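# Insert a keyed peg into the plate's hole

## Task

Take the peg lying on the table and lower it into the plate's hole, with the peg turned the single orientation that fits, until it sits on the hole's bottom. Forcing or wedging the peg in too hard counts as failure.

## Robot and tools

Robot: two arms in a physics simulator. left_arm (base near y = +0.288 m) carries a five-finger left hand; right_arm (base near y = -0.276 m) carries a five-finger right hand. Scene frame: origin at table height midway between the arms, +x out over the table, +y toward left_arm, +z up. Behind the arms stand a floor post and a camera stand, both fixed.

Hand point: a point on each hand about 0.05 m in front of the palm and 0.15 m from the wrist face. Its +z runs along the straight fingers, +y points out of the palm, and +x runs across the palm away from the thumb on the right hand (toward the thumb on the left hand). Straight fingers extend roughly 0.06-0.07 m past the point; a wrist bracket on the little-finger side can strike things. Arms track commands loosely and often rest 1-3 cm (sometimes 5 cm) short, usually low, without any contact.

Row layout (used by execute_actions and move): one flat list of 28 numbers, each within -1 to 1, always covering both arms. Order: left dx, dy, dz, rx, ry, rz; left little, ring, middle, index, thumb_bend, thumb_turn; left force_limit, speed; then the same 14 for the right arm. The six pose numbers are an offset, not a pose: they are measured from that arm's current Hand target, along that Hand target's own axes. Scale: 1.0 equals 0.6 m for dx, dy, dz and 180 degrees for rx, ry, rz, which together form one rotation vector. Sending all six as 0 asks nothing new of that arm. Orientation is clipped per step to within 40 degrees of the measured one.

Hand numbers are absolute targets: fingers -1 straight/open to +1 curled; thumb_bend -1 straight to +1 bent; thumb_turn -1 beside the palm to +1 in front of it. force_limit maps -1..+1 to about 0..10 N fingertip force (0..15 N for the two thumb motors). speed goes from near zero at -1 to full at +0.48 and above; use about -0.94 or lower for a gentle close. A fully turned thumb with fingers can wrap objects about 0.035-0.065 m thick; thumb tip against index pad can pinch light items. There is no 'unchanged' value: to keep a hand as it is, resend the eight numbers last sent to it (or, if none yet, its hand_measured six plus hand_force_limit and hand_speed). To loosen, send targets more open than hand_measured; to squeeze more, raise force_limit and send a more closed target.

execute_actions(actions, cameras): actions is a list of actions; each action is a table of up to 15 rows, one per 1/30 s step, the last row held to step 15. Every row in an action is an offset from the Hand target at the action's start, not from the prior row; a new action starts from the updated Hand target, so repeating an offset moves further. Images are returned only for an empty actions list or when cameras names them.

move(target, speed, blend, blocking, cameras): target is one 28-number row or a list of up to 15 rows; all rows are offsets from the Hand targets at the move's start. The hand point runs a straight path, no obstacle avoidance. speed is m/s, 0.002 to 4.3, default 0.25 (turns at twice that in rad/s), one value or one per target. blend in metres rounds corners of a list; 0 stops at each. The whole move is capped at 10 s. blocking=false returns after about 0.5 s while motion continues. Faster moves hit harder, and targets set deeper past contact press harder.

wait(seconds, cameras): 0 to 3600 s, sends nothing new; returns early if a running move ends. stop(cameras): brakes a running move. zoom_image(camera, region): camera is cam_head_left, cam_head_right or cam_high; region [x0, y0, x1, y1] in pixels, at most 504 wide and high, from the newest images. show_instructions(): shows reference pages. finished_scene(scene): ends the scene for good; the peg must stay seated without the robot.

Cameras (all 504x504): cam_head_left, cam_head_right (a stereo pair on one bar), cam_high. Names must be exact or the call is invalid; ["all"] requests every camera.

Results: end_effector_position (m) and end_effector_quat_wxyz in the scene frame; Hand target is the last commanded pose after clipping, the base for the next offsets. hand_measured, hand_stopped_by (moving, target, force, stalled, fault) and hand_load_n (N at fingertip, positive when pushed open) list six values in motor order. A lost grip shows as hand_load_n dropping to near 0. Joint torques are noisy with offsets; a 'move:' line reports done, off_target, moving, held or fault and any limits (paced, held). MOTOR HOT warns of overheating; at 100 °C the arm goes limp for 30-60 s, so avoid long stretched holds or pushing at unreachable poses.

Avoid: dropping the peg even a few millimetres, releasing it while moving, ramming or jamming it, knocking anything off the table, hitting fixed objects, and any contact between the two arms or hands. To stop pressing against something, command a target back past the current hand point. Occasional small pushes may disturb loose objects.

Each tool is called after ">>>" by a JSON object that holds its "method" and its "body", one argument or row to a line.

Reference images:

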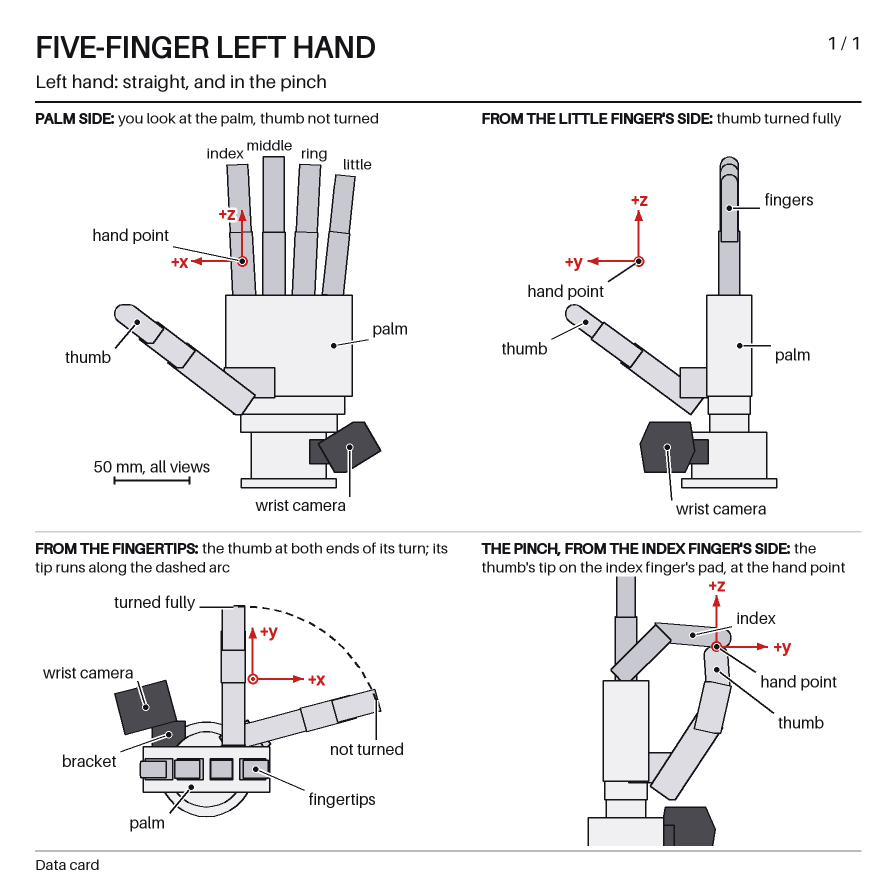

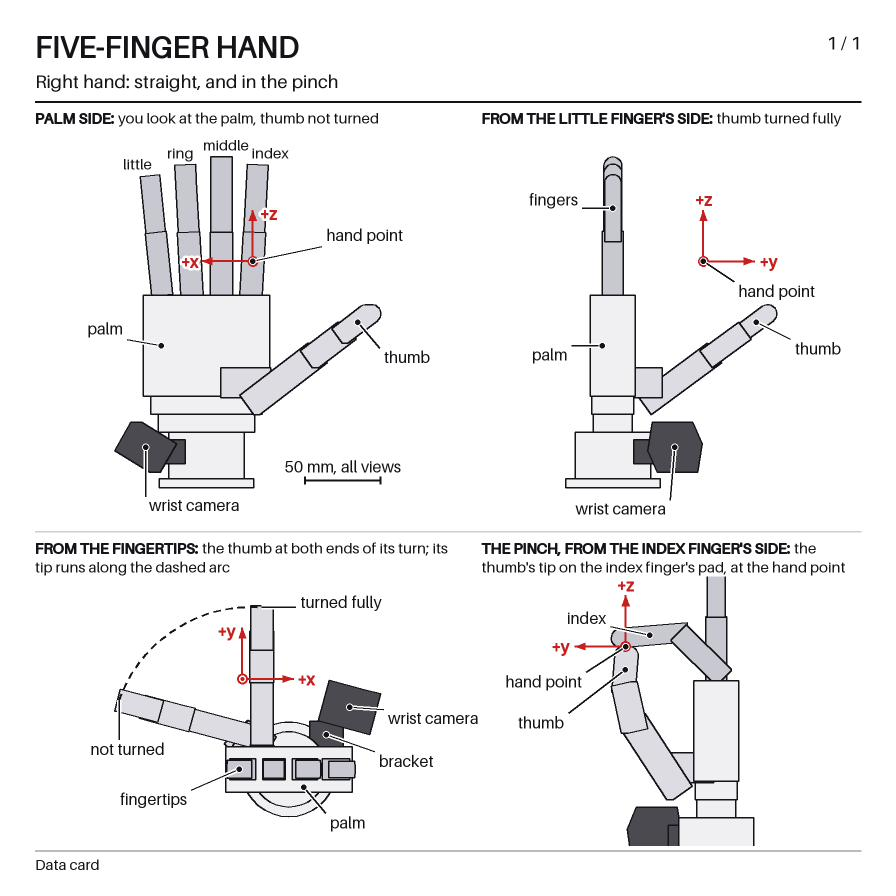

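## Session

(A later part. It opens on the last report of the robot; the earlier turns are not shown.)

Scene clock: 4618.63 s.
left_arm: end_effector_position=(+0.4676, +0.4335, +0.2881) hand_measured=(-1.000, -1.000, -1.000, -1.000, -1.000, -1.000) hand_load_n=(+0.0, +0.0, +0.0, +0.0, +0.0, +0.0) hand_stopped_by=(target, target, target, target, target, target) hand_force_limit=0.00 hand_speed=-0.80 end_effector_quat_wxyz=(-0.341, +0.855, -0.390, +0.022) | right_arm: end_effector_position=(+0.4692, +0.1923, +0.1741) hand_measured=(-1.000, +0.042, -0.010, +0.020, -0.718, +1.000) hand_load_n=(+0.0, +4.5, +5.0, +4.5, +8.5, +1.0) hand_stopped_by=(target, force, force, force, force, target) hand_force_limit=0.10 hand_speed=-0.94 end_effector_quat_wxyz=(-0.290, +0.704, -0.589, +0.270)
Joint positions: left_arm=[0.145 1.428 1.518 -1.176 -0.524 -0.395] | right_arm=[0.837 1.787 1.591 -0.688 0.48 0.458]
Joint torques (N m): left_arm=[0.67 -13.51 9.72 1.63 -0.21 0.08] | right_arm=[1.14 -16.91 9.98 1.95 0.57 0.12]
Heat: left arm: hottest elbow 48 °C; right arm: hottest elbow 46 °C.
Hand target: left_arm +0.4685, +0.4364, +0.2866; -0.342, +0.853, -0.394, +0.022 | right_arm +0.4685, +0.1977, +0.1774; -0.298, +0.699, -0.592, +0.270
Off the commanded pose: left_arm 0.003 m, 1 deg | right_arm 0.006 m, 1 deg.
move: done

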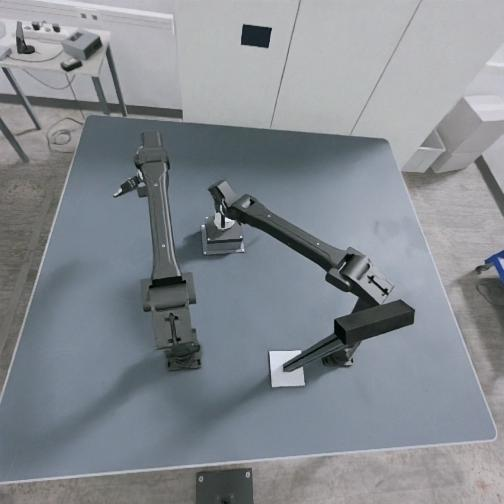

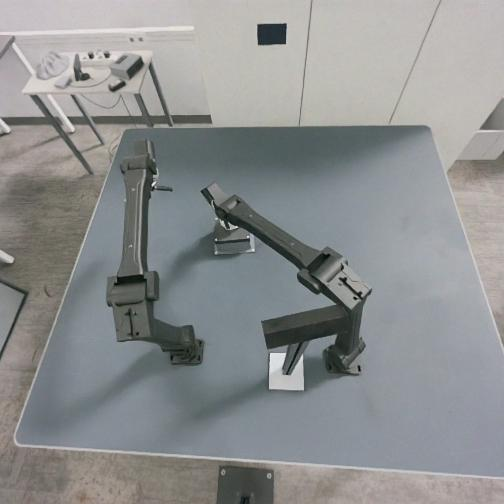

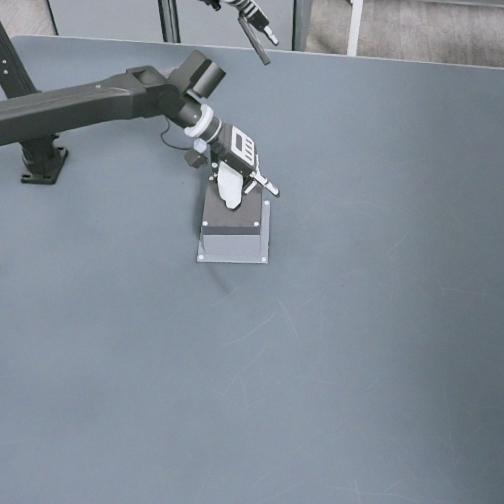

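>>> {"method": "move", "body": {
  "target": [
    [0,0,0,0,0,0,-1,-1,-1,-1,-1,-1,0,-0.8,-0.0004,0.0133,0.0122,-0.0053,0.0027,-0.0031,-1,0.3,0.3,0.3,-0.2,1,0.1,-0.94]
  ],
  "speed": 0.01,
  "cameras": ["all"]
}}

>>> {"method": "zoom_image", "body": {
  "camera": "cam_high",
  "region": [220, 190, 250, 217]
}}

>>> {"method": "zoom_image", "body": {
  "camera": "cam_head_left",
  "region": [210, 212, 240, 236]
}}

Scene clock: 4643.63 s.
left_arm: end_effector_position=(+0.4676, +0.4335, +0.2881) hand_measured=(-1.000, -1.000, -1.000, -1.000, -1.000, -1.000) hand_load_n=(+0.0, +0.0, +0.0, +0.0, +0.0, +0.0) hand_stopped_by=(target, target, target, target, target, target) hand_force_limit=0.00 hand_speed=-0.80 end_effector_quat_wxyz=(-0.341, +0.855, -0.390, +0.022) | right_arm: end_effector_position=(+0.4697, +0.1928, +0.1616) hand_measured=(-1.000, +0.042, -0.010, +0.020, -0.718, +1.000) hand_load_n=(+0.0, +4.5, +5.0, +4.5, +8.5, +1.0) hand_stopped_by=(target, force, force, force, force, target) hand_force_limit=0.10 hand_speed=-0.94 end_effector_quat_wxyz=(-0.281, +0.708, -0.589, +0.270)
Joint positions: left_arm=[0.145 1.428 1.518 -1.176 -0.524 -0.395] | right_arm=[0.837 1.806 1.591 -0.688 0.48 0.458]
Joint torques (N m): left_arm=[0.73 -13.57 9.72 1.63 -0.21 0.08] | right_arm=[1.14 -17.96 10.17 1.65 0.57 0.11]
Heat: left arm: hottest elbow 48 °C; right arm: hottest elbow 44 °C.
Hand target: left_arm +0.4685, +0.4364, +0.2866; -0.342, +0.853, -0.394, +0.022 | right_arm +0.4684, +0.1977, +0.1667; -0.288, +0.703, -0.592, +0.270
Off the commanded pose: left_arm 0.003 m, 1 deg | right_arm 0.007 m, 1 deg.
move: done

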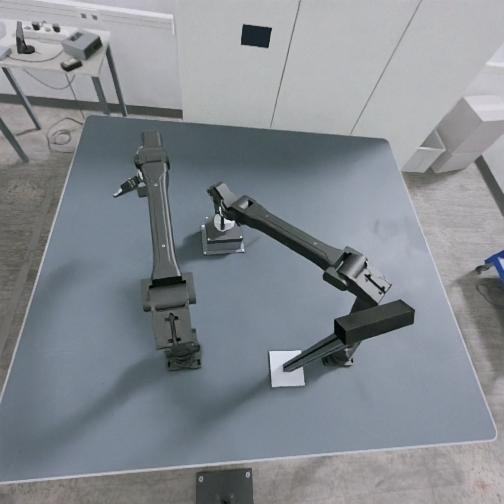

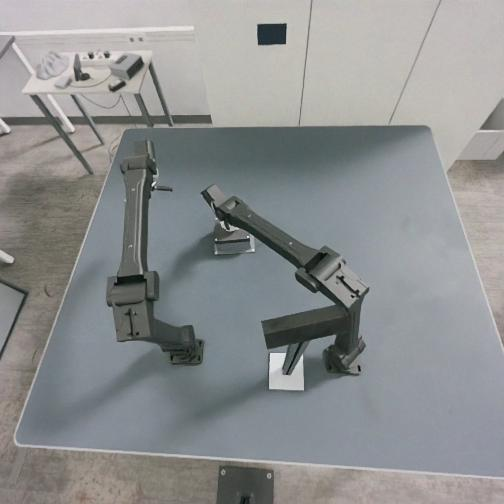

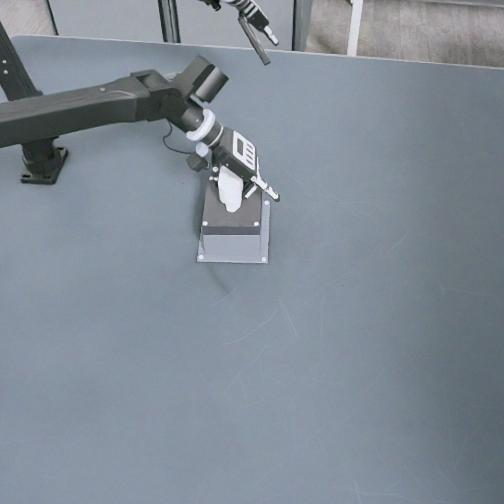

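Scaled by 16.800.

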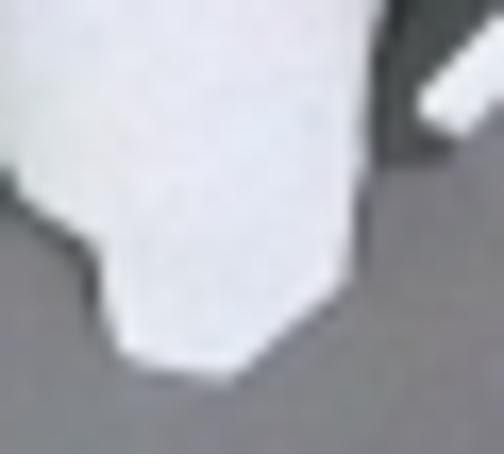

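Scaled by 16.800.

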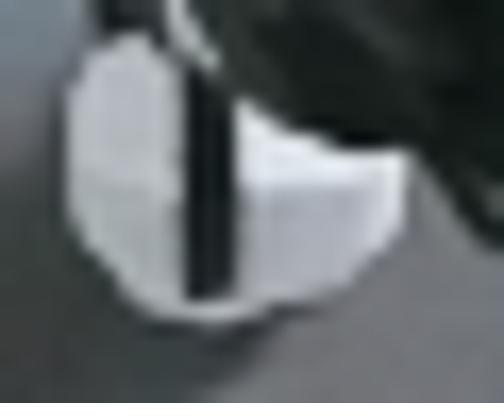

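>>> {"method": "execute_actions", "body": {
  "actions": []
}}

Scene clock: 4691.57 s.
left_arm: end_effector_position=(+0.4676, +0.4335, +0.2881) hand_measured=(-1.000, -1.000, -1.000, -1.000, -1.000, -1.000) hand_load_n=(-0.5, +0.0, +0.0, +0.0, -0.5, +0.0) hand_stopped_by=(target, target, target, target, target, target) hand_force_limit=0.00 hand_speed=-0.80 end_effector_quat_wxyz=(-0.341, +0.855, -0.390, +0.022) | right_arm: end_effector_position=(+0.4697, +0.1929, +0.1617) hand_measured=(-1.000, +0.042, -0.010, +0.020, -0.718, +1.000) hand_load_n=(+0.0, +4.5, +5.0, +4.0, +8.5, +1.0) hand_stopped_by=(target, force, force, force, force, target) hand_force_limit=0.10 hand_speed=-0.94 end_effector_quat_wxyz=(-0.281, +0.708, -0.589, +0.270)
Joint positions: left_arm=[0.145 1.428 1.518 -1.176 -0.524 -0.395] | right_arm=[0.837 1.806 1.591 -0.688 0.48 0.459]
Joint velocities: within noise
Joint torques (N m): left_arm=[0.73 -13.51 9.72 1.63 -0.21 0.08] | right_arm=[1.14 -17.9 10.13 1.63 0.57 0.12]
Heat: left arm: hottest elbow 48 °C; right arm: hottest elbow 43 °C.
Hand target: left_arm +0.4685, +0.4364, +0.2866; -0.342, +0.853, -0.394, +0.022 | right_arm +0.4684, +0.1977, +0.1668; -0.288, +0.703, -0.592, +0.270
Off the commanded pose: left_arm 0.003 m, 1 deg | right_arm 0.007 m, 1 deg.

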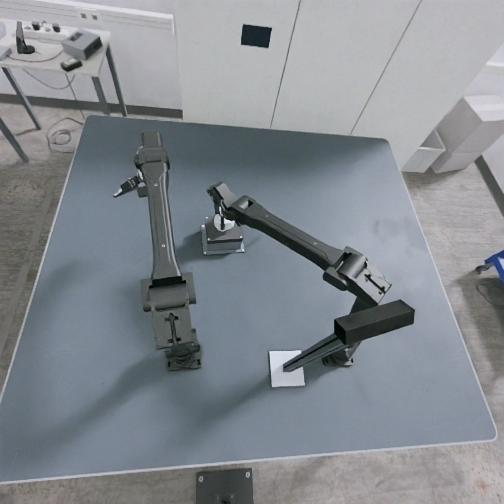

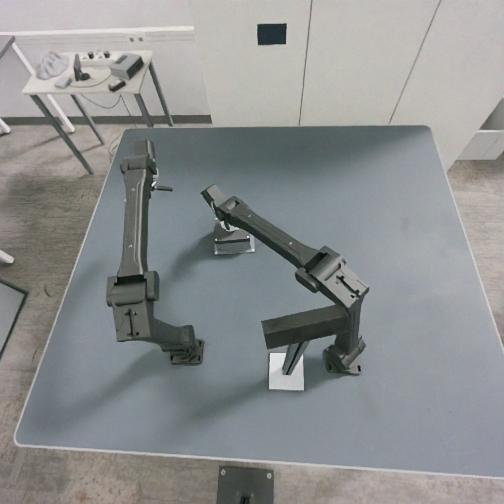

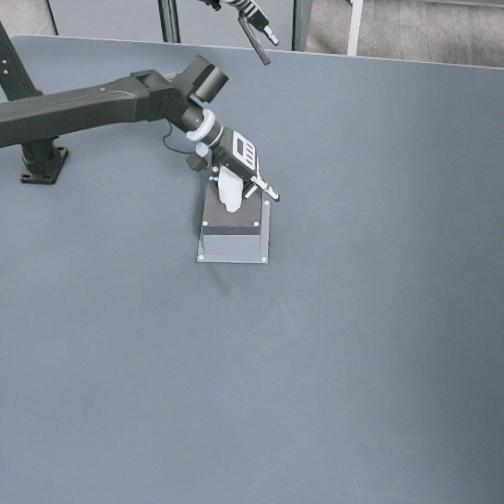

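>>> {"method": "execute_actions", "body": {
  "actions": [
    [[0,0,0,0,0,0,-1,-1,-1,-1,-1,-1,0,-0.8,-0.0002,0.0076,0.007,0,0,0,-1,0.3,0.3,0.3,-0.2,1,0.1,-0.94]]
  ]
}}

>>> {"method": "execute_actions", "body": {
  "actions": [
    [[0,0,0,0,0,0,-1,-1,-1,-1,-1,-1,0,-0.8,-0.0002,0.0057,0.0052,0,0,0,-1,0.3,0.3,0.3,-0.2,1,0.1,-0.94]]
  ]
}}

Scene clock: 4700.00 s.
left_arm: end_effector_position=(+0.4676, +0.4335, +0.2881) hand_measured=(-1.000, -1.000, -1.000, -1.000, -1.000, -1.000) hand_load_n=(+0.0, +0.0, +0.0, -0.5, +0.0, +0.0) hand_stopped_by=(target, target, target, target, target, target) hand_force_limit=0.00 hand_speed=-0.80 end_effector_quat_wxyz=(-0.341, +0.855, -0.390, +0.022) | right_arm: end_effector_position=(+0.4694, +0.1925, +0.1604) hand_measured=(-1.000, +0.042, -0.010, +0.020, -0.718, +1.000) hand_load_n=(+0.0, +4.5, +5.0, +4.5, +8.5, +1.0) hand_stopped_by=(target, force, force, force, force, target) hand_force_limit=0.10 hand_speed=-0.94 end_effector_quat_wxyz=(-0.281, +0.708, -0.590, +0.270)
Joint positions: left_arm=[0.145 1.428 1.518 -1.176 -0.524 -0.395] | right_arm=[0.837 1.806 1.589 -0.687 0.481 0.461]
Joint torques (N m): left_arm=[0.73 -13.45 9.72 1.63 -0.21 0.08] | right_arm=[1.2 -17.73 9.29 2.26 0.54 0.11]
Heat: left arm: hottest elbow 48 °C; right arm: hottest elbow 43 °C.
Hand target: left_arm +0.4685, +0.4364, +0.2866; -0.342, +0.853, -0.394, +0.022 | right_arm +0.4684, +0.1976, +0.1605; -0.288, +0.703, -0.592, +0.270
Off the commanded pose: left_arm 0.003 m, 1 deg | right_arm 0.005 m, 1 deg.
Step readings (end_effector_position of left_arm | right_arm):
0: (+0.4676, +0.4335, +0.2881) | (+0.4697, +0.1929, +0.1617)
1: (+0.4676, +0.4335, +0.2881) | (+0.4697, +0.1929, +0.1617)
2: (+0.4676, +0.4335, +0.2881) | (+0.4697, +0.1929, +0.1614)
4: (+0.4676, +0.4335, +0.2881) | (+0.4694, +0.1925, +0.1607)
8: (+0.4676, +0.4335, +0.2881) | (+0.4694, +0.1924, +0.1605)
15: (+0.4676, +0.4335, +0.2881) | (+0.4694, +0.1925, +0.1604)

Scene clock: 4700.70 s.
left_arm: end_effector_position=(+0.4676, +0.4335, +0.2881) hand_measured=(-1.000, -1.000, -1.000, -1.000, -1.000, -1.000) hand_load_n=(+0.0, +0.0, +0.0, +0.0, +0.0, +0.0) hand_stopped_by=(target, target, target, target, target, target) hand_force_limit=0.00 hand_speed=-0.80 end_effector_quat_wxyz=(-0.341, +0.855, -0.390, +0.022) | right_arm: end_effector_position=(+0.4699, +0.1922, +0.1592) hand_measured=(-1.000, +0.042, -0.010, +0.020, -0.718, +1.000) hand_load_n=(+0.0, +4.5, +4.5, +4.0, +9.0, +0.5) hand_stopped_by=(target, force, force, force, force, target) hand_force_limit=0.10 hand_speed=-0.94 end_effector_quat_wxyz=(-0.282, +0.707, -0.590, +0.271)
Joint positions: left_arm=[0.145 1.428 1.518 -1.176 -0.524 -0.395] | right_arm=[0.837 1.806 1.585 -0.68 0.484 0.461]
Joint torques (N m): left_arm=[0.67 -13.45 9.72 1.62 -0.21 0.08] | right_arm=[1.08 -17.49 8.87 2.44 0.46 0.1]
Heat: left arm: hottest elbow 48 °C; right arm: hottest elbow 43 °C.
Hand target: left_arm +0.4685, +0.4364, +0.2866; -0.342, +0.853, -0.394, +0.022 | right_arm +0.4683, +0.1975, +0.1558; -0.288, +0.703, -0.592, +0.270
Off the commanded pose: left_arm 0.003 m, 1 deg | right_arm 0.007 m, 1 deg.
Step readings (end_effector_position of left_arm | right_arm):
0: (+0.4676, +0.4335, +0.2881) | (+0.4694, +0.1925, +0.1604)
1: (+0.4676, +0.4335, +0.2881) | (+0.4694, +0.1924, +0.1602)
2: (+0.4676, +0.4335, +0.2881) | (+0.4694, +0.1924, +0.1600)
4: (+0.4676, +0.4335, +0.2881) | (+0.4695, +0.1924, +0.1595)
8: (+0.4676, +0.4335, +0.2881) | (+0.4699, +0.1922, +0.1594)
15: (+0.4676, +0.4335, +0.2881) | (+0.4699, +0.1922, +0.1592)

>>> {"method": "wait", "body": {
  "seconds": 0.3,
  "cameras": ["all"]
}}

>>> {"method": "zoom_image", "body": {
  "camera": "cam_high",
  "region": [195, 160, 275, 240]
}}

>>> {"method": "zoom_image", "body": {
  "camera": "cam_head_left",
  "region": [195, 205, 245, 255]
}}

>>> {"method": "zoom_image", "body": {
  "camera": "cam_head_right",
  "region": [205, 205, 255, 255]
}}

Scene clock: 4708.07 s.
left_arm: end_effector_position=(+0.4676, +0.4335, +0.2881) hand_measured=(-1.000, -1.000, -1.000, -1.000, -1.000, -1.000) hand_load_n=(+0.0, +0.0, +0.0, +0.0, +0.0, +0.0) hand_stopped_by=(target, target, target, target, target, target) hand_force_limit=0.00 hand_speed=-0.80 end_effector_quat_wxyz=(-0.341, +0.855, -0.390, +0.022) | right_arm: end_effector_position=(+0.4699, +0.1922, +0.1592) hand_measured=(-1.000, +0.042, -0.010, +0.020, -0.718, +1.000) hand_load_n=(+0.0, +4.5, +4.5, +4.0, +8.5, +0.5) hand_stopped_by=(target, force, force, force, force, target) hand_force_limit=0.10 hand_speed=-0.94 end_effector_quat_wxyz=(-0.282, +0.707, -0.590, +0.271)
Joint positions: left_arm=[0.145 1.428 1.518 -1.176 -0.524 -0.395] | right_arm=[0.837 1.806 1.585 -0.68 0.484 0.461]
Joint torques (N m): left_arm=[0.79 -13.51 9.72 1.63 -0.21 0.07] | right_arm=[1.14 -17.49 8.85 2.48 0.45 0.1]
Heat: left arm: hottest elbow 48 °C; right arm: hottest elbow 42 °C.
Hand target: left_arm +0.4685, +0.4364, +0.2866; -0.342, +0.853, -0.394, +0.022 | right_arm +0.4683, +0.1975, +0.1558; -0.288, +0.703, -0.592, +0.270
Off the commanded pose: left_arm 0.003 m, 1 deg | right_arm 0.007 m, 1 deg.
wait: 0.30 s; at rest from the start

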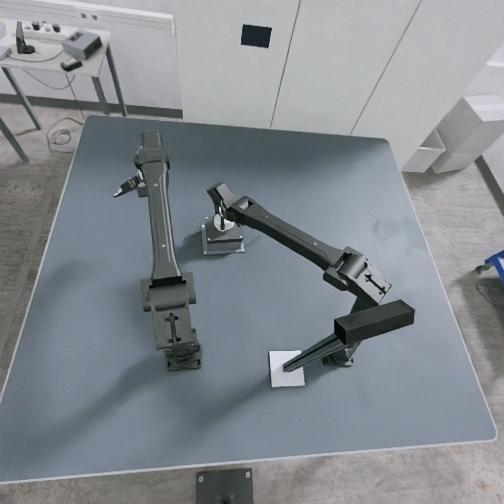

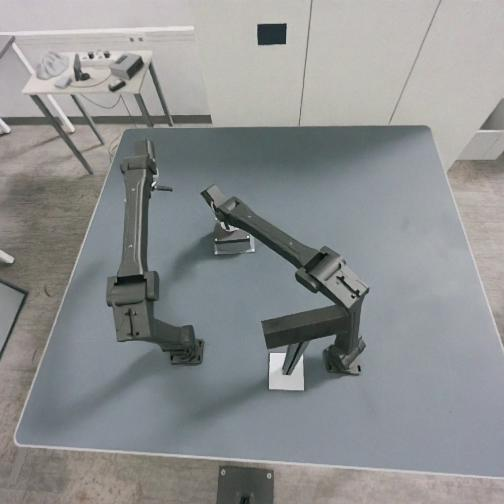

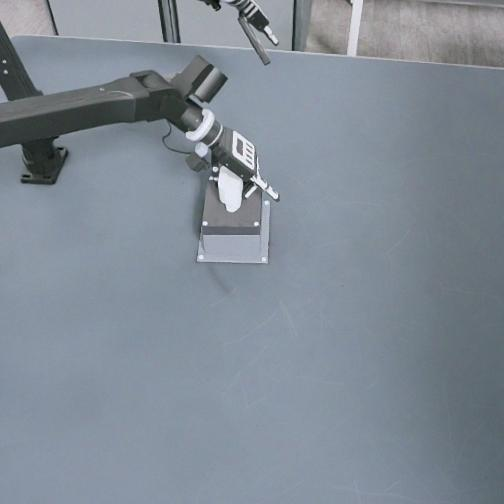

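Scaled by 6.300.

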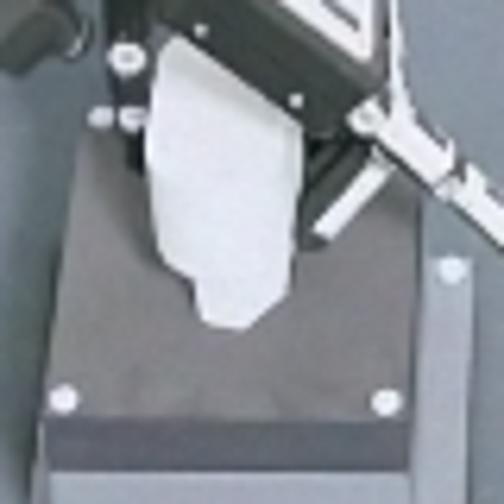

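Scaled by 10.080.

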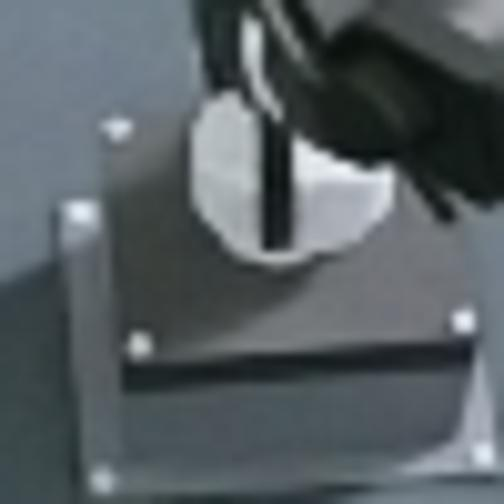

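Scaled by 10.080.

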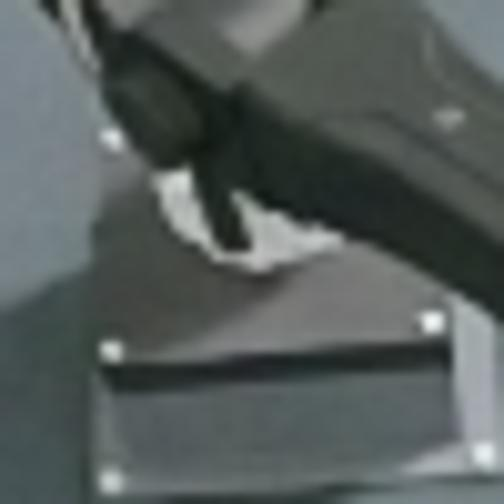

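>>> {"method": "execute_actions", "body": {
  "actions": [
    [[0,0,0,0,0,0,-1,-1,-1,-1,-1,-1,0,-0.8,-0.0002,0.0057,0.0052,-0.0015,0.0008,-0.0009,-1,0.3,0.3,0.3,-0.2,1,0.1,-0.94]]
  ]
}}

Scene clock: 4739.10 s.
left_arm: end_effector_position=(+0.4676, +0.4335, +0.2881) hand_measured=(-1.000, -1.000, -1.000, -1.000, -1.000, -1.000) hand_load_n=(-0.5, -0.5, +0.0, -0.5, +0.0, +0.0) hand_stopped_by=(target, target, target, target, target, target) hand_force_limit=0.00 hand_speed=-0.80 end_effector_quat_wxyz=(-0.341, +0.855, -0.390, +0.022) | right_arm: end_effector_position=(+0.4699, +0.1922, +0.1592) hand_measured=(-1.000, +0.042, -0.010, +0.020, -0.718, +1.000) hand_load_n=(+0.0, +4.5, +5.0, +4.0, +8.5, +0.5) hand_stopped_by=(target, force, force, force, force, target) hand_force_limit=0.10 hand_speed=-0.94 end_effector_quat_wxyz=(-0.282, +0.707, -0.590, +0.271)
Joint positions: left_arm=[0.145 1.428 1.518 -1.176 -0.524 -0.395] | right_arm=[0.837 1.806 1.585 -0.68 0.484 0.461]
Joint torques (N m): left_arm=[0.73 -13.57 9.72 1.63 -0.21 0.07] | right_arm=[1.14 -17.08 8.64 2.55 0.46 0.1]
Heat: left arm: hottest elbow 48 °C; right arm: hottest elbow 41 °C.
Hand target: left_arm +0.4685, +0.4364, +0.2866; -0.342, +0.853, -0.394, +0.022 | right_arm +0.4682, +0.1974, +0.1511; -0.285, +0.704, -0.592, +0.270
Off the commanded pose: left_arm 0.003 m, 1 deg | right_arm 0.010 m, 1 deg.
Step readings (end_effector_position of left_arm | right_arm):
0: (+0.4676, +0.4335, +0.2881) | (+0.4699, +0.1922, +0.1592)
1: (+0.4676, +0.4335, +0.2881) | (+0.4699, +0.1922, +0.1592)
2: (+0.4676, +0.4335, +0.2881) | (+0.4699, +0.1922, +0.1592)
4: (+0.4676, +0.4335, +0.2881) | (+0.4699, +0.1922, +0.1592)
8: (+0.4676, +0.4335, +0.2881) | (+0.4699, +0.1922, +0.1592)
15: (+0.4676, +0.4335, +0.2881) | (+0.4699, +0.1922, +0.1592)

>>> {"method": "execute_actions", "body": {
  "actions": [
    [[0,0,0,0,0,0,-1,-1,-1,-1,-1,-1,0,-0.8,-0.0002,0.0057,0.0052,-0.0015,0.0008,-0.0009,-1,0.3,0.3,0.3,-0.2,1,0.1,-0.94]]
  ]
}}

>>> {"method": "execute_actions", "body": {
  "actions": [
    [[0,0,0,0,0,0,-1,-1,-1,-1,-1,-1,0,-0.8,-0.0002,0.0057,0.0052,-0.0015,0.0008,-0.0009,-1,0.3,0.3,0.3,-0.2,1,0.1,-0.94]]
  ]
}}

Scene clock: 4749.00 s.
left_arm: end_effector_position=(+0.4676, +0.4335, +0.2881) hand_measured=(-1.000, -1.000, -1.000, -1.000, -1.000, -1.000) hand_load_n=(+0.0, +0.0, +0.0, +0.0, +0.0, +0.0) hand_stopped_by=(target, target, target, target, target, target) hand_force_limit=0.00 hand_speed=-0.80 end_effector_quat_wxyz=(-0.341, +0.855, -0.390, +0.022) | right_arm: end_effector_position=(+0.4702, +0.1923, +0.1584) hand_measured=(-1.000, +0.042, -0.010, +0.020, -0.718, +1.000) hand_load_n=(+0.0, +3.5, +3.5, +3.0, +9.0, +1.0) hand_stopped_by=(target, force, force, force, force, target) hand_force_limit=0.10 hand_speed=-0.94 end_effector_quat_wxyz=(-0.283, +0.706, -0.590, +0.271)
Joint positions: left_arm=[0.145 1.428 1.518 -1.176 -0.524 -0.395] | right_arm=[0.837 1.806 1.582 -0.675 0.484 0.461]
Joint torques (N m): left_arm=[0.73 -13.51 9.73 1.63 -0.21 0.08] | right_arm=[1.14 -16.56 8.69 2.39 0.45 0.1]
Heat: left arm: hottest elbow 48 °C; right arm: hottest elbow 41 °C.
Hand target: left_arm +0.4685, +0.4364, +0.2866; -0.342, +0.853, -0.394, +0.022 | right_arm +0.4681, +0.1973, +0.1465; -0.282, +0.705, -0.592, +0.269
Off the commanded pose: left_arm 0.003 m, 1 deg | right_arm 0.013 m, 0 deg.
Step readings (end_effector_position of left_arm | right_arm):
0: (+0.4676, +0.4335, +0.2881) | (+0.4699, +0.1922, +0.1592)
1: (+0.4676, +0.4335, +0.2881) | (+0.4700, +0.1923, +0.1593)
2: (+0.4676, +0.4335, +0.2881) | (+0.4699, +0.1922, +0.1590)
4: (+0.4676, +0.4335, +0.2881) | (+0.4701, +0.1923, +0.1587)
8: (+0.4676, +0.4335, +0.2881) | (+0.4702, +0.1924, +0.1586)
15: (+0.4676, +0.4335, +0.2881) | (+0.4702, +0.1923, +0.1584)

Scene clock: 4749.70 s.
left_arm: end_effector_position=(+0.4676, +0.4335, +0.2881) hand_measured=(-1.000, -1.000, -1.000, -1.000, -1.000, -1.000) hand_load_n=(+0.0, +0.0, +0.0, +0.0, +0.0, +0.0) hand_stopped_by=(target, target, target, target, target, target) hand_force_limit=0.00 hand_speed=-0.80 end_effector_quat_wxyz=(-0.341, +0.855, -0.390, +0.022) | right_arm: end_effector_position=(+0.4702, +0.1923, +0.1582) hand_measured=(-1.000, +0.042, -0.010, +0.020, -0.718, +1.000) hand_load_n=(+0.0, +3.5, +3.5, +3.0, +9.0, +0.5) hand_stopped_by=(target, force, force, force, force, target) hand_force_limit=0.10 hand_speed=-0.94 end_effector_quat_wxyz=(-0.283, +0.706, -0.590, +0.272)
Joint positions: left_arm=[0.145 1.428 1.518 -1.176 -0.524 -0.395] | right_arm=[0.837 1.806 1.581 -0.674 0.485 0.461]
Joint torques (N m): left_arm=[0.67 -13.51 9.72 1.62 -0.21 0.07] | right_arm=[1.08 -16.15 8.54 2.43 0.44 0.1]
Heat: left arm: hottest elbow 48 °C; right arm: hottest elbow 41 °C.
Hand target: left_arm +0.4685, +0.4364, +0.2866; -0.342, +0.853, -0.394, +0.022 | right_arm +0.4680, +0.1972, +0.1419; -0.280, +0.706, -0.592, +0.269
Off the commanded pose: left_arm 0.003 m, 1 deg | right_arm 0.017 m, 0 deg.
Step readings (end_effector_position of left_arm | right_arm):
0: (+0.4676, +0.4335, +0.2881) | (+0.4702, +0.1923, +0.1584)
1: (+0.4676, +0.4335, +0.2881) | (+0.4702, +0.1923, +0.1584)
2: (+0.4676, +0.4335, +0.2881) | (+0.4702, +0.1924, +0.1585)
4: (+0.4676, +0.4335, +0.2881) | (+0.4702, +0.1924, +0.1583)
8: (+0.4676, +0.4335, +0.2881) | (+0.4702, +0.1923, +0.1582)
15: (+0.4676, +0.4335, +0.2881) | (+0.4702, +0.1923, +0.1582)

>>> {"method": "zoom_image", "body": {
  "camera": "cam_high",
  "region": [218, 190, 248, 220]
}}

>>> {"method": "wait", "body": {
  "seconds": 0.2,
  "cameras": ["cam_high", "cam_head_left", "cam_head_right"]
}}

>>> {"method": "zoom_image", "body": {
  "camera": "cam_high",
  "region": [218, 190, 248, 220]
}}

>>> {"method": "zoom_image", "body": {
  "camera": "cam_head_left",
  "region": [208, 208, 238, 238]
}}

>>> {"method": "zoom_image", "body": {
  "camera": "cam_head_right",
  "region": [216, 208, 246, 238]
}}

Scaled by 16.800.
This view is cut from an older image: the scene may have changed since it was taken.

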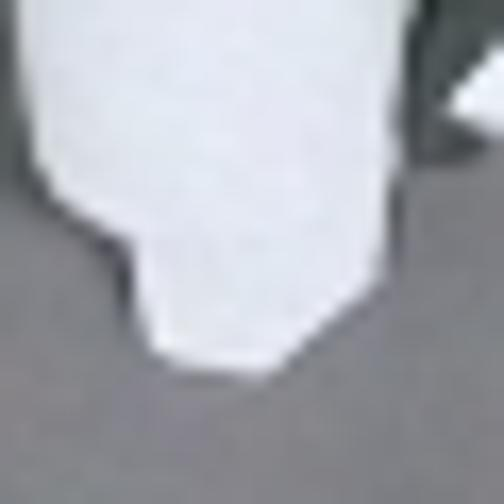

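Scene clock: 4787.67 s.
left_arm: end_effector_position=(+0.4676, +0.4335, +0.2881) hand_measured=(-1.000, -1.000, -1.000, -1.000, -1.000, -1.000) hand_load_n=(+0.0, +0.0, +0.0, +0.0, +0.0, +0.0) hand_stopped_by=(target, target, target, target, target, target) hand_force_limit=0.00 hand_speed=-0.80 end_effector_quat_wxyz=(-0.341, +0.855, -0.390, +0.022) | right_arm: end_effector_position=(+0.4702, +0.1923, +0.1582) hand_measured=(-1.000, +0.042, -0.010, +0.020, -0.718, +1.000) hand_load_n=(+0.0, +3.5, +3.5, +3.0, +9.0, +0.5) hand_stopped_by=(target, force, force, force, force, target) hand_force_limit=0.10 hand_speed=-0.94 end_effector_quat_wxyz=(-0.283, +0.706, -0.590, +0.272)
Joint positions: left_arm=[0.145 1.428 1.518 -1.176 -0.524 -0.395] | right_arm=[0.837 1.806 1.581 -0.674 0.485 0.461]
Joint torques (N m): left_arm=[0.73 -13.51 9.72 1.62 -0.21 0.07] | right_arm=[1.08 -16.15 8.55 2.41 0.44 0.11]
Heat: left arm: hottest elbow 48 °C; right arm: hottest elbow 42 °C.
Hand target: left_arm +0.4685, +0.4364, +0.2866; -0.342, +0.853, -0.394, +0.022 | right_arm +0.4680, +0.1972, +0.1419; -0.280, +0.706, -0.592, +0.269
Off the commanded pose: left_arm 0.003 m, 1 deg | right_arm 0.017 m, 0 deg.
wait: 0.20 s; at rest from the start

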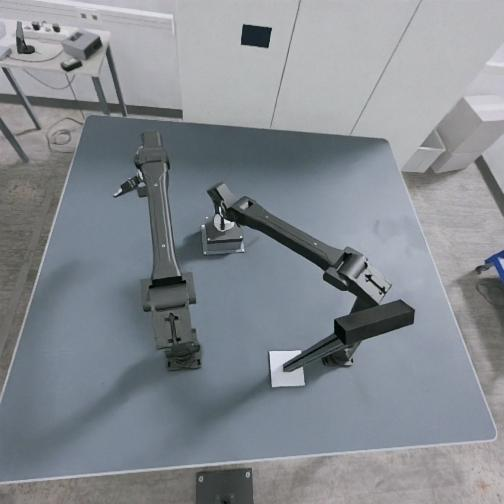

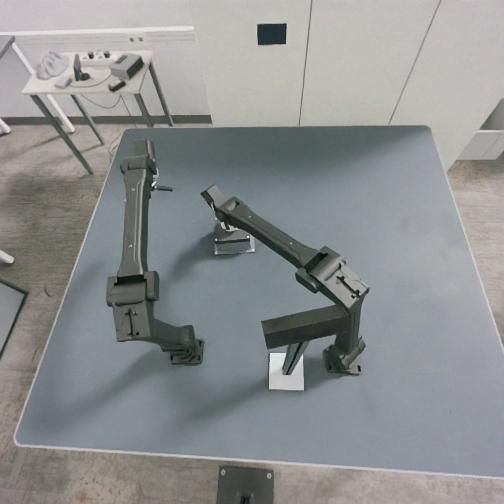

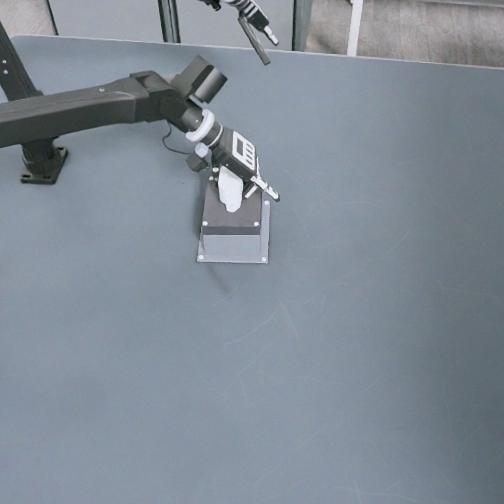

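Scaled by 16.800.

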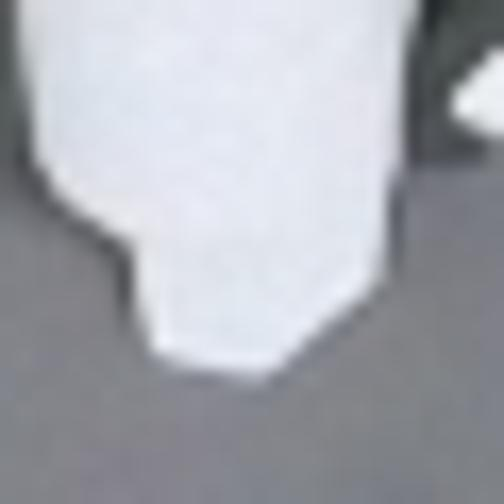

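Scaled by 16.800.

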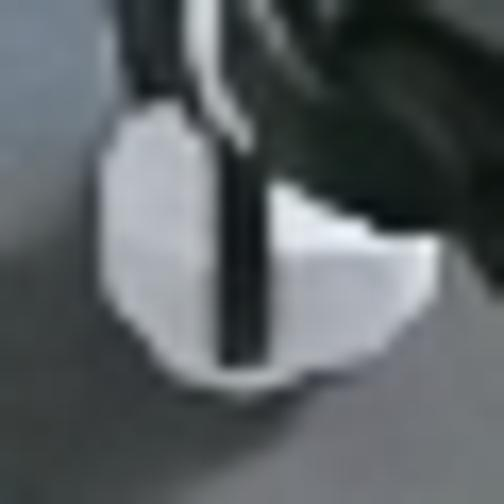

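Scaled by 16.800.

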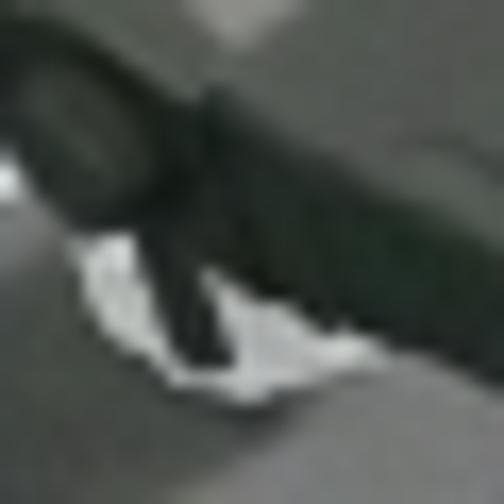

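>>> {"method": "execute_actions", "body": {
  "actions": [
    [[0,0,0,0,0,0,-1,-1,-1,-1,-1,-1,0,-0.8,0.0006,-0.0095,-0.0093,0.0029,-0.0015,0.0017,-1,0.3,0.3,0.3,-0.2,1,0.1,-0.94]]
  ]
}}

>>> {"method": "execute_actions", "body": {
  "actions": [
    [[0,0,0,0,0,0,-1,-1,-1,-1,-1,-1,0,-0.8,-0.0027,0.0013,-0.0015,0,0,0,-1,0.3,0.3,0.3,-0.2,1,0.1,-0.94]]
  ]
}}

Scene clock: 4890.73 s.
left_arm: end_effector_position=(+0.4676, +0.4335, +0.2881) hand_measured=(-1.000, -1.000, -1.000, -1.000, -1.000, -1.000) hand_load_n=(+0.0, +0.0, +0.0, +0.0, +0.0, +0.0) hand_stopped_by=(target, target, target, target, target, target) hand_force_limit=0.00 hand_speed=-0.80 end_effector_quat_wxyz=(-0.341, +0.855, -0.390, +0.022) | right_arm: end_effector_position=(+0.4702, +0.1923, +0.1582) hand_measured=(-1.000, +0.042, -0.010, +0.020, -0.718, +1.000) hand_load_n=(+0.0, +3.5, +3.5, +3.0, +9.0, +0.5) hand_stopped_by=(target, force, force, force, force, target) hand_force_limit=0.10 hand_speed=-0.94 end_effector_quat_wxyz=(-0.283, +0.706, -0.590, +0.272)
Joint positions: left_arm=[0.145 1.428 1.518 -1.176 -0.524 -0.395] | right_arm=[0.837 1.806 1.581 -0.674 0.485 0.461]
Joint torques (N m): left_arm=[0.73 -13.51 9.7 1.62 -0.21 0.07] | right_arm=[1.08 -17.03 8.73 2.39 0.44 0.11]
Heat: left arm: hottest elbow 48 °C; right arm: hottest elbow 41 °C.
Hand target: left_arm +0.4685, +0.4364, +0.2866; -0.342, +0.853, -0.394, +0.022 | right_arm +0.4680, +0.1972, +0.1499; -0.285, +0.704, -0.592, +0.270
Off the commanded pose: left_arm 0.003 m, 1 deg | right_arm 0.010 m, 0 deg.
Step readings (end_effector_position of left_arm | right_arm):
0: (+0.4676, +0.4335, +0.2881) | (+0.4702, +0.1923, +0.1582)
1: (+0.4676, +0.4335, +0.2881) | (+0.4702, +0.1923, +0.1582)
2: (+0.4676, +0.4335, +0.2881) | (+0.4702, +0.1923, +0.1582)
4: (+0.4676, +0.4335, +0.2881) | (+0.4702, +0.1923, +0.1582)
8: (+0.4676, +0.4335, +0.2881) | (+0.4702, +0.1923, +0.1582)
15: (+0.4676, +0.4335, +0.2881) | (+0.4702, +0.1923, +0.1582)

Scene clock: 4891.43 s.
left_arm: end_effector_position=(+0.4676, +0.4335, +0.2881) hand_measured=(-1.000, -1.000, -1.000, -1.000, -1.000, -1.000) hand_load_n=(+0.0, +0.0, +0.0, +0.0, +0.0, +0.0) hand_stopped_by=(target, target, target, target, target, target) hand_force_limit=0.00 hand_speed=-0.80 end_effector_quat_wxyz=(-0.341, +0.855, -0.390, +0.022) | right_arm: end_effector_position=(+0.4694, +0.1931, +0.1583) hand_measured=(-1.000, +0.042, -0.010, +0.020, -0.718, +1.000) hand_load_n=(+0.0, +4.0, +3.0, +3.0, +9.0, +1.0) hand_stopped_by=(target, force, force, force, force, target) hand_force_limit=0.10 hand_speed=-0.94 end_effector_quat_wxyz=(-0.283, +0.706, -0.589, +0.272)
Joint positions: left_arm=[0.145 1.428 1.518 -1.176 -0.524 -0.395] | right_arm=[0.839 1.806 1.581 -0.674 0.487 0.461]
Joint torques (N m): left_arm=[0.67 -13.51 9.72 1.63 -0.21 0.08] | right_arm=[1.26 -17.03 8.8 2.3 0.43 0.13]
Heat: left arm: hottest elbow 48 °C; right arm: hottest elbow 41 °C.
Hand target: left_arm +0.4685, +0.4364, +0.2866; -0.342, +0.853, -0.394, +0.022 | right_arm +0.4666, +0.1987, +0.1499; -0.285, +0.704, -0.592, +0.270
Off the commanded pose: left_arm 0.003 m, 1 deg | right_arm 0.010 m, 1 deg.
Step readings (end_effector_position of left_arm | right_arm):
0: (+0.4676, +0.4335, +0.2881) | (+0.4702, +0.1923, +0.1582)
1: (+0.4676, +0.4335, +0.2881) | (+0.4702, +0.1923, +0.1582)
2: (+0.4676, +0.4335, +0.2881) | (+0.4701, +0.1924, +0.1582)
4: (+0.4676, +0.4335, +0.2881) | (+0.4696, +0.1930, +0.1582)
8: (+0.4676, +0.4335, +0.2881) | (+0.4694, +0.1931, +0.1583)
15: (+0.4676, +0.4335, +0.2881) | (+0.4694, +0.1931, +0.1583)

>>> {"method": "move", "body": {
  "target": [0,0,0,0,0,0,-1,-1,-1,-1,-1,-1,0,-0.8,0.005,-0.0952,-0.0765,0,0,0,-1,0.3,0.3,0.3,-0.2,1,0.1,-0.94],
  "speed": 0.05
}}

Scene clock: 4951.07 s.
left_arm: end_effector_position=(+0.4676, +0.4335, +0.2881) hand_measured=(-1.000, -1.000, -1.000, -1.000, -1.000, -1.000) hand_load_n=(-0.5, -0.5, +0.0, +0.0, +0.0, +0.0) hand_stopped_by=(target, target, target, target, target, target) hand_force_limit=0.00 hand_speed=-0.80 end_effector_quat_wxyz=(-0.341, +0.855, -0.390, +0.022) | right_arm: end_effector_position=(+0.4602, +0.1840, +0.1783) hand_measured=(-1.000, +0.042, -0.010, +0.020, -0.718, +1.000) hand_load_n=(+0.0, +3.5, +3.5, +3.5, +8.5, +1.5) hand_stopped_by=(target, force, force, force, force, target) hand_force_limit=0.10 hand_speed=-0.94 end_effector_quat_wxyz=(-0.248, +0.718, -0.592, +0.268)
Joint positions: left_arm=[0.145 1.428 1.518 -1.176 -0.524 -0.395] | right_arm=[0.839 1.806 1.661 -0.833 0.486 0.47]
Joint torques (N m): left_arm=[0.73 -13.45 9.72 1.62 -0.21 0.08] | right_arm=[0.56 -18.9 16.02 1.32 0.34 -0.02]
Heat: left arm: hottest elbow 48 °C; right arm: hottest elbow 41 °C.
Hand target: left_arm +0.4685, +0.4364, +0.2866; -0.342, +0.853, -0.394, +0.022 | right_arm +0.4730, +0.1998, +0.2229; -0.285, +0.704, -0.592, +0.270
Off the commanded pose: left_arm 0.003 m, 1 deg | right_arm 0.049 m, 5 deg.
move: off_target (right_arm)

>>> {"method": "move", "body": {
  "target": [0,0,0,0,0,0,-1,-1,-1,-1,-1,-1,0,-0.8,-0.0021,0.0309,0.0278,0,0,0,-1,0.3,0.3,0.3,-0.2,1,0.1,-0.94],
  "speed": 0.05
}}

Scene clock: 4970.83 s.
left_arm: end_effector_position=(+0.4676, +0.4335, +0.2881) hand_measured=(-1.000, -1.000, -1.000, -1.000, -1.000, -1.000) hand_load_n=(+0.0, +0.0, +0.0, +0.0, +0.0, +0.0) hand_stopped_by=(target, target, target, target, target, target) hand_force_limit=0.00 hand_speed=-0.80 end_effector_quat_wxyz=(-0.341, +0.855, -0.390, +0.022) | right_arm: end_effector_position=(+0.4661, +0.1902, +0.1826) hand_measured=(-1.000, +0.042, -0.010, +0.020, -0.718, +1.000) hand_load_n=(+0.0, +3.5, +4.0, +3.0, +9.0, +1.0) hand_stopped_by=(target, force, force, force, force, target) hand_force_limit=0.10 hand_speed=-0.94 end_effector_quat_wxyz=(-0.264, +0.712, -0.592, +0.269)
Joint positions: left_arm=[0.145 1.428 1.518 -1.176 -0.524 -0.395] | right_arm=[0.839 1.806 1.661 -0.798 0.486 0.47]
Joint torques (N m): left_arm=[0.67 -13.51 9.72 1.62 -0.21 0.08] | right_arm=[0.79 -18.08 11.64 2.45 0.36 -0.01]
Heat: left arm: hottest elbow 48 °C; right arm: hottest elbow 46 °C.
Hand target: left_arm +0.4685, +0.4364, +0.2866; -0.342, +0.853, -0.394, +0.022 | right_arm +0.4721, +0.1998, +0.1979; -0.285, +0.704, -0.592, +0.270
Off the commanded pose: left_arm 0.003 m, 1 deg | right_arm 0.019 m, 3 deg.
move: off_target (right_arm)

>>> {"method": "move", "body": {
  "target": [0,0,0,0,0,0,-1,-1,-1,-1,-1,-1,0,-0.8,-0.0012,0.0186,0.0167,0,0,0,-1,0.3,0.3,0.3,-0.2,1,0.1,-0.94],
  "speed": 0.05
}}

Scene clock: 4980.47 s.
left_arm: end_effector_position=(+0.4676, +0.4335, +0.2881) hand_measured=(-1.000, -1.000, -1.000, -1.000, -1.000, -1.000) hand_load_n=(+0.0, +0.0, +0.0, +0.0, +0.0, +0.0) hand_stopped_by=(target, target, target, target, target, target) hand_force_limit=0.00 hand_speed=-0.80 end_effector_quat_wxyz=(-0.341, +0.855, -0.390, +0.022) | right_arm: end_effector_position=(+0.4692, +0.1936, +0.1748) hand_measured=(-1.000, +0.042, -0.010, +0.020, -0.718, +1.000) hand_load_n=(+0.0, +3.5, +3.5, +3.5, +9.0, +1.5) hand_stopped_by=(target, force, force, force, force, target) hand_force_limit=0.10 hand_speed=-0.94 end_effector_quat_wxyz=(-0.270, +0.709, -0.592, +0.270)
Joint positions: left_arm=[0.145 1.428 1.518 -1.176 -0.524 -0.395] | right_arm=[0.839 1.813 1.645 -0.761 0.486 0.47]
Joint torques (N m): left_arm=[0.67 -13.51 9.73 1.62 -0.21 0.08] | right_arm=[0.79 -17.85 10.28 2.47 0.36 0]
Heat: left arm: hottest elbow 48 °C; right arm: hottest elbow 46 °C.
Hand target: left_arm +0.4685, +0.4364, +0.2866; -0.342, +0.853, -0.394, +0.022 | right_arm +0.4716, +0.1998, +0.1831; -0.285, +0.704, -0.592, +0.270
Off the commanded pose: left_arm 0.003 m, 1 deg | right_arm 0.011 m, 2 deg.
move: off_target (right_arm)

>>> {"method": "move", "body": {
  "target": [0,0,0,0,0,0,-1,-1,-1,-1,-1,-1,0,-0.8,-0.0004,0.0087,0.0078,0,0,0,-1,0.3,0.3,0.3,-0.2,1,0.1,-0.94],
  "speed": 0.05
}}

Scene clock: 5003.03 s.
left_arm: end_effector_position=(+0.4676, +0.4335, +0.2881) hand_measured=(-1.000, -1.000, -1.000, -1.000, -1.000, -1.000) hand_load_n=(-0.5, +0.0, +0.0, +0.0, +0.0, +0.0) hand_stopped_by=(target, target, target, target, target, target) hand_force_limit=0.00 hand_speed=-0.80 end_effector_quat_wxyz=(-0.341, +0.855, -0.390, +0.022) | right_arm: end_effector_position=(+0.4692, +0.1936, +0.1687) hand_measured=(-1.000, +0.042, -0.010, +0.020, -0.718, +1.000) hand_load_n=(+0.0, +3.5, +4.0, +3.5, +8.5, +1.5) hand_stopped_by=(target, force, force, force, force, target) hand_force_limit=0.10 hand_speed=-0.94 end_effector_quat_wxyz=(-0.271, +0.709, -0.592, +0.270)
Joint positions: left_arm=[0.145 1.428 1.518 -1.176 -0.524 -0.395] | right_arm=[0.839 1.815 1.631 -0.743 0.486 0.47]
Joint torques (N m): left_arm=[0.73 -13.51 9.72 1.63 -0.21 0.08] | right_arm=[0.79 -18.14 10.07 2.3 0.37 0]
Heat: left arm: hottest elbow 48 °C; right arm: hottest elbow 44 °C.
Hand target: left_arm +0.4685, +0.4364, +0.2866; -0.342, +0.853, -0.394, +0.022 | right_arm +0.4714, +0.1998, +0.1762; -0.285, +0.704, -0.592, +0.270
Off the commanded pose: left_arm 0.003 m, 1 deg | right_arm 0.010 m, 2 deg.
move: done

>>> {"method": "move", "body": {
  "target": [0,0,0,0,0,0,-1,-1,-1,-1,-1,-1,0,-0.8,-0.0002,0.0036,0.0034,0.0075,-0.0038,0.0044,-1,0.3,0.3,0.3,-0.2,1,0.1,-0.94],
  "speed": 0.05
}}

Scene clock: 5022.13 s.
left_arm: end_effector_position=(+0.4676, +0.4335, +0.2881) hand_measured=(-1.000, -1.000, -1.000, -1.000, -1.000, -1.000) hand_load_n=(+0.0, +0.0, +0.0, +0.0, +0.0, +0.0) hand_stopped_by=(target, target, target, target, target, target) hand_force_limit=0.00 hand_speed=-0.80 end_effector_quat_wxyz=(-0.341, +0.855, -0.390, +0.022) | right_arm: end_effector_position=(+0.4704, +0.1948, +0.1593) hand_measured=(-1.000, +0.042, -0.010, +0.020, -0.718, +1.000) hand_load_n=(+0.0, +3.5, +3.0, +2.5, +9.5, +1.0) hand_stopped_by=(target, force, force, force, force, target) hand_force_limit=0.10 hand_speed=-0.94 end_effector_quat_wxyz=(-0.280, +0.705, -0.593, +0.270)
Joint positions: left_arm=[0.145 1.428 1.518 -1.176 -0.524 -0.395] | right_arm=[0.839 1.815 1.599 -0.693 0.486 0.47]
Joint torques (N m): left_arm=[0.73 -13.51 9.72 1.63 -0.21 0.08] | right_arm=[0.85 -19.31 9.4 2.65 0.37 0]
Heat: left arm: hottest elbow 48 °C; right arm: hottest elbow 43 °C.
Hand target: left_arm +0.4685, +0.4364, +0.2866; -0.342, +0.853, -0.394, +0.022 | right_arm +0.4714, +0.1997, +0.1730; -0.299, +0.698, -0.592, +0.270
Off the commanded pose: left_arm 0.003 m, 1 deg | right_arm 0.015 m, 2 deg.
move: off_target (right_arm)

>>> {"method": "wait", "body": {
  "seconds": 0.1,
  "cameras": ["cam_high"]
}}

>>> {"method": "zoom_image", "body": {
  "camera": "cam_high",
  "region": [218, 190, 248, 220]
}}

Scene clock: 5030.80 s.
left_arm: end_effector_position=(+0.4676, +0.4335, +0.2881) hand_measured=(-1.000, -1.000, -1.000, -1.000, -1.000, -1.000) hand_load_n=(+0.0, +0.0, +0.0, +0.0, +0.0, +0.0) hand_stopped_by=(target, target, target, target, target, target) hand_force_limit=0.00 hand_speed=-0.80 end_effector_quat_wxyz=(-0.341, +0.855, -0.390, +0.022) | right_arm: end_effector_position=(+0.4704, +0.1948, +0.1594) hand_measured=(-1.000, +0.042, -0.010, +0.020, -0.718, +1.000) hand_load_n=(+0.0, +3.0, +3.0, +2.5, +9.0, +0.5) hand_stopped_by=(target, force, force, force, force, target) hand_force_limit=0.10 hand_speed=-0.94 end_effector_quat_wxyz=(-0.280, +0.705, -0.593, +0.270)
Joint positions: left_arm=[0.145 1.428 1.518 -1.176 -0.524 -0.395] | right_arm=[0.839 1.814 1.598 -0.693 0.486 0.47]
Joint torques (N m): left_arm=[0.67 -13.51 9.72 1.62 -0.21 0.07] | right_arm=[0.79 -19.14 9.36 2.66 0.37 0]
Heat: left arm: hottest elbow 48 °C; right arm: hottest elbow 43 °C.
Hand target: left_arm +0.4685, +0.4364, +0.2866; -0.342, +0.853, -0.394, +0.022 | right_arm +0.4713, +0.1997, +0.1731; -0.299, +0.698, -0.592, +0.270
Off the commanded pose: left_arm 0.003 m, 1 deg | right_arm 0.015 m, 2 deg.
wait: 0.10 s; at rest from the start

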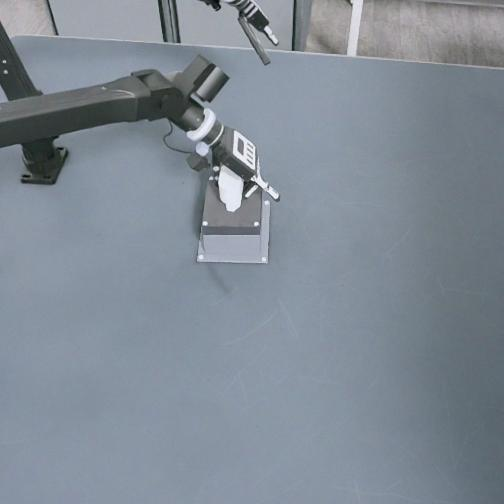

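Scaled by 16.800.

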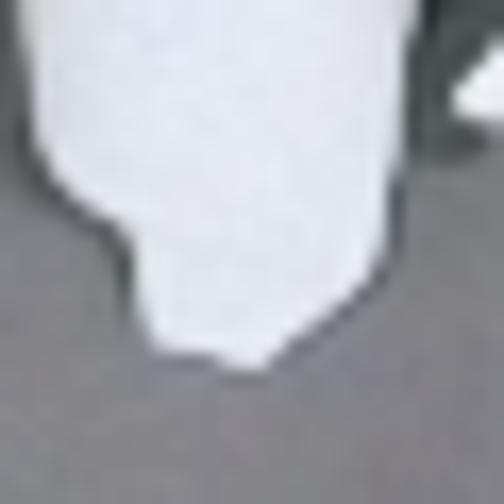

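>>> {"method": "execute_actions", "body": {
  "actions": [
    [[0,0,0,0,0,0,-1,-1,-1,-1,-1,-1,0,-0.8,0.0016,-0.0238,-0.0233,0.0072,-0.0037,0.0042,-1,0.3,0.3,0.3,-0.2,1,0.1,-0.94]]
  ]
}}

Scene clock: 5051.23 s.
left_arm: end_effector_position=(+0.4676, +0.4335, +0.2881) hand_measured=(-1.000, -1.000, -1.000, -1.000, -1.000, -1.000) hand_load_n=(+0.0, +0.0, +0.0, +0.0, +0.0, +0.0) hand_stopped_by=(target, target, target, target, target, target) hand_force_limit=0.00 hand_speed=-0.80 end_effector_quat_wxyz=(-0.341, +0.855, -0.390, +0.022) | right_arm: end_effector_position=(+0.4701, +0.1946, +0.1613) hand_measured=(-1.000, +0.042, -0.010, +0.020, -0.718, +1.000) hand_load_n=(+0.0, +3.0, +3.5, +3.0, +9.0, +1.5) hand_stopped_by=(target, force, force, force, force, target) hand_force_limit=0.10 hand_speed=-0.94 end_effector_quat_wxyz=(-0.282, +0.704, -0.593, +0.270)
Joint positions: left_arm=[0.145 1.428 1.518 -1.176 -0.524 -0.395] | right_arm=[0.839 1.81 1.595 -0.689 0.486 0.47]
Joint torques (N m): left_arm=[0.73 -13.51 9.72 1.62 -0.21 0.08] | right_arm=[0.85 -20.95 9.94 2.43 0.36 0]
Heat: left arm: hottest elbow 48 °C; right arm: hottest elbow 43 °C.
Hand target: left_arm +0.4685, +0.4364, +0.2866; -0.342, +0.853, -0.394, +0.022 | right_arm +0.4708, +0.1992, +0.1932; -0.312, +0.692, -0.591, +0.271
Off the commanded pose: left_arm 0.003 m, 1 deg | right_arm 0.032 m, 4 deg.
Step readings (end_effector_position of left_arm | right_arm):
0: (+0.4676, +0.4335, +0.2881) | (+0.4704, +0.1948, +0.1594)
1: (+0.4676, +0.4335, +0.2881) | (+0.4704, +0.1948, +0.1594)
2: (+0.4676, +0.4335, +0.2881) | (+0.4704, +0.1948, +0.1600)
4: (+0.4676, +0.4335, +0.2881) | (+0.4705, +0.1950, +0.1609)
8: (+0.4676, +0.4335, +0.2881) | (+0.4705, +0.1950, +0.1612)
15: (+0.4676, +0.4335, +0.2881) | (+0.4701, +0.1946, +0.1613)


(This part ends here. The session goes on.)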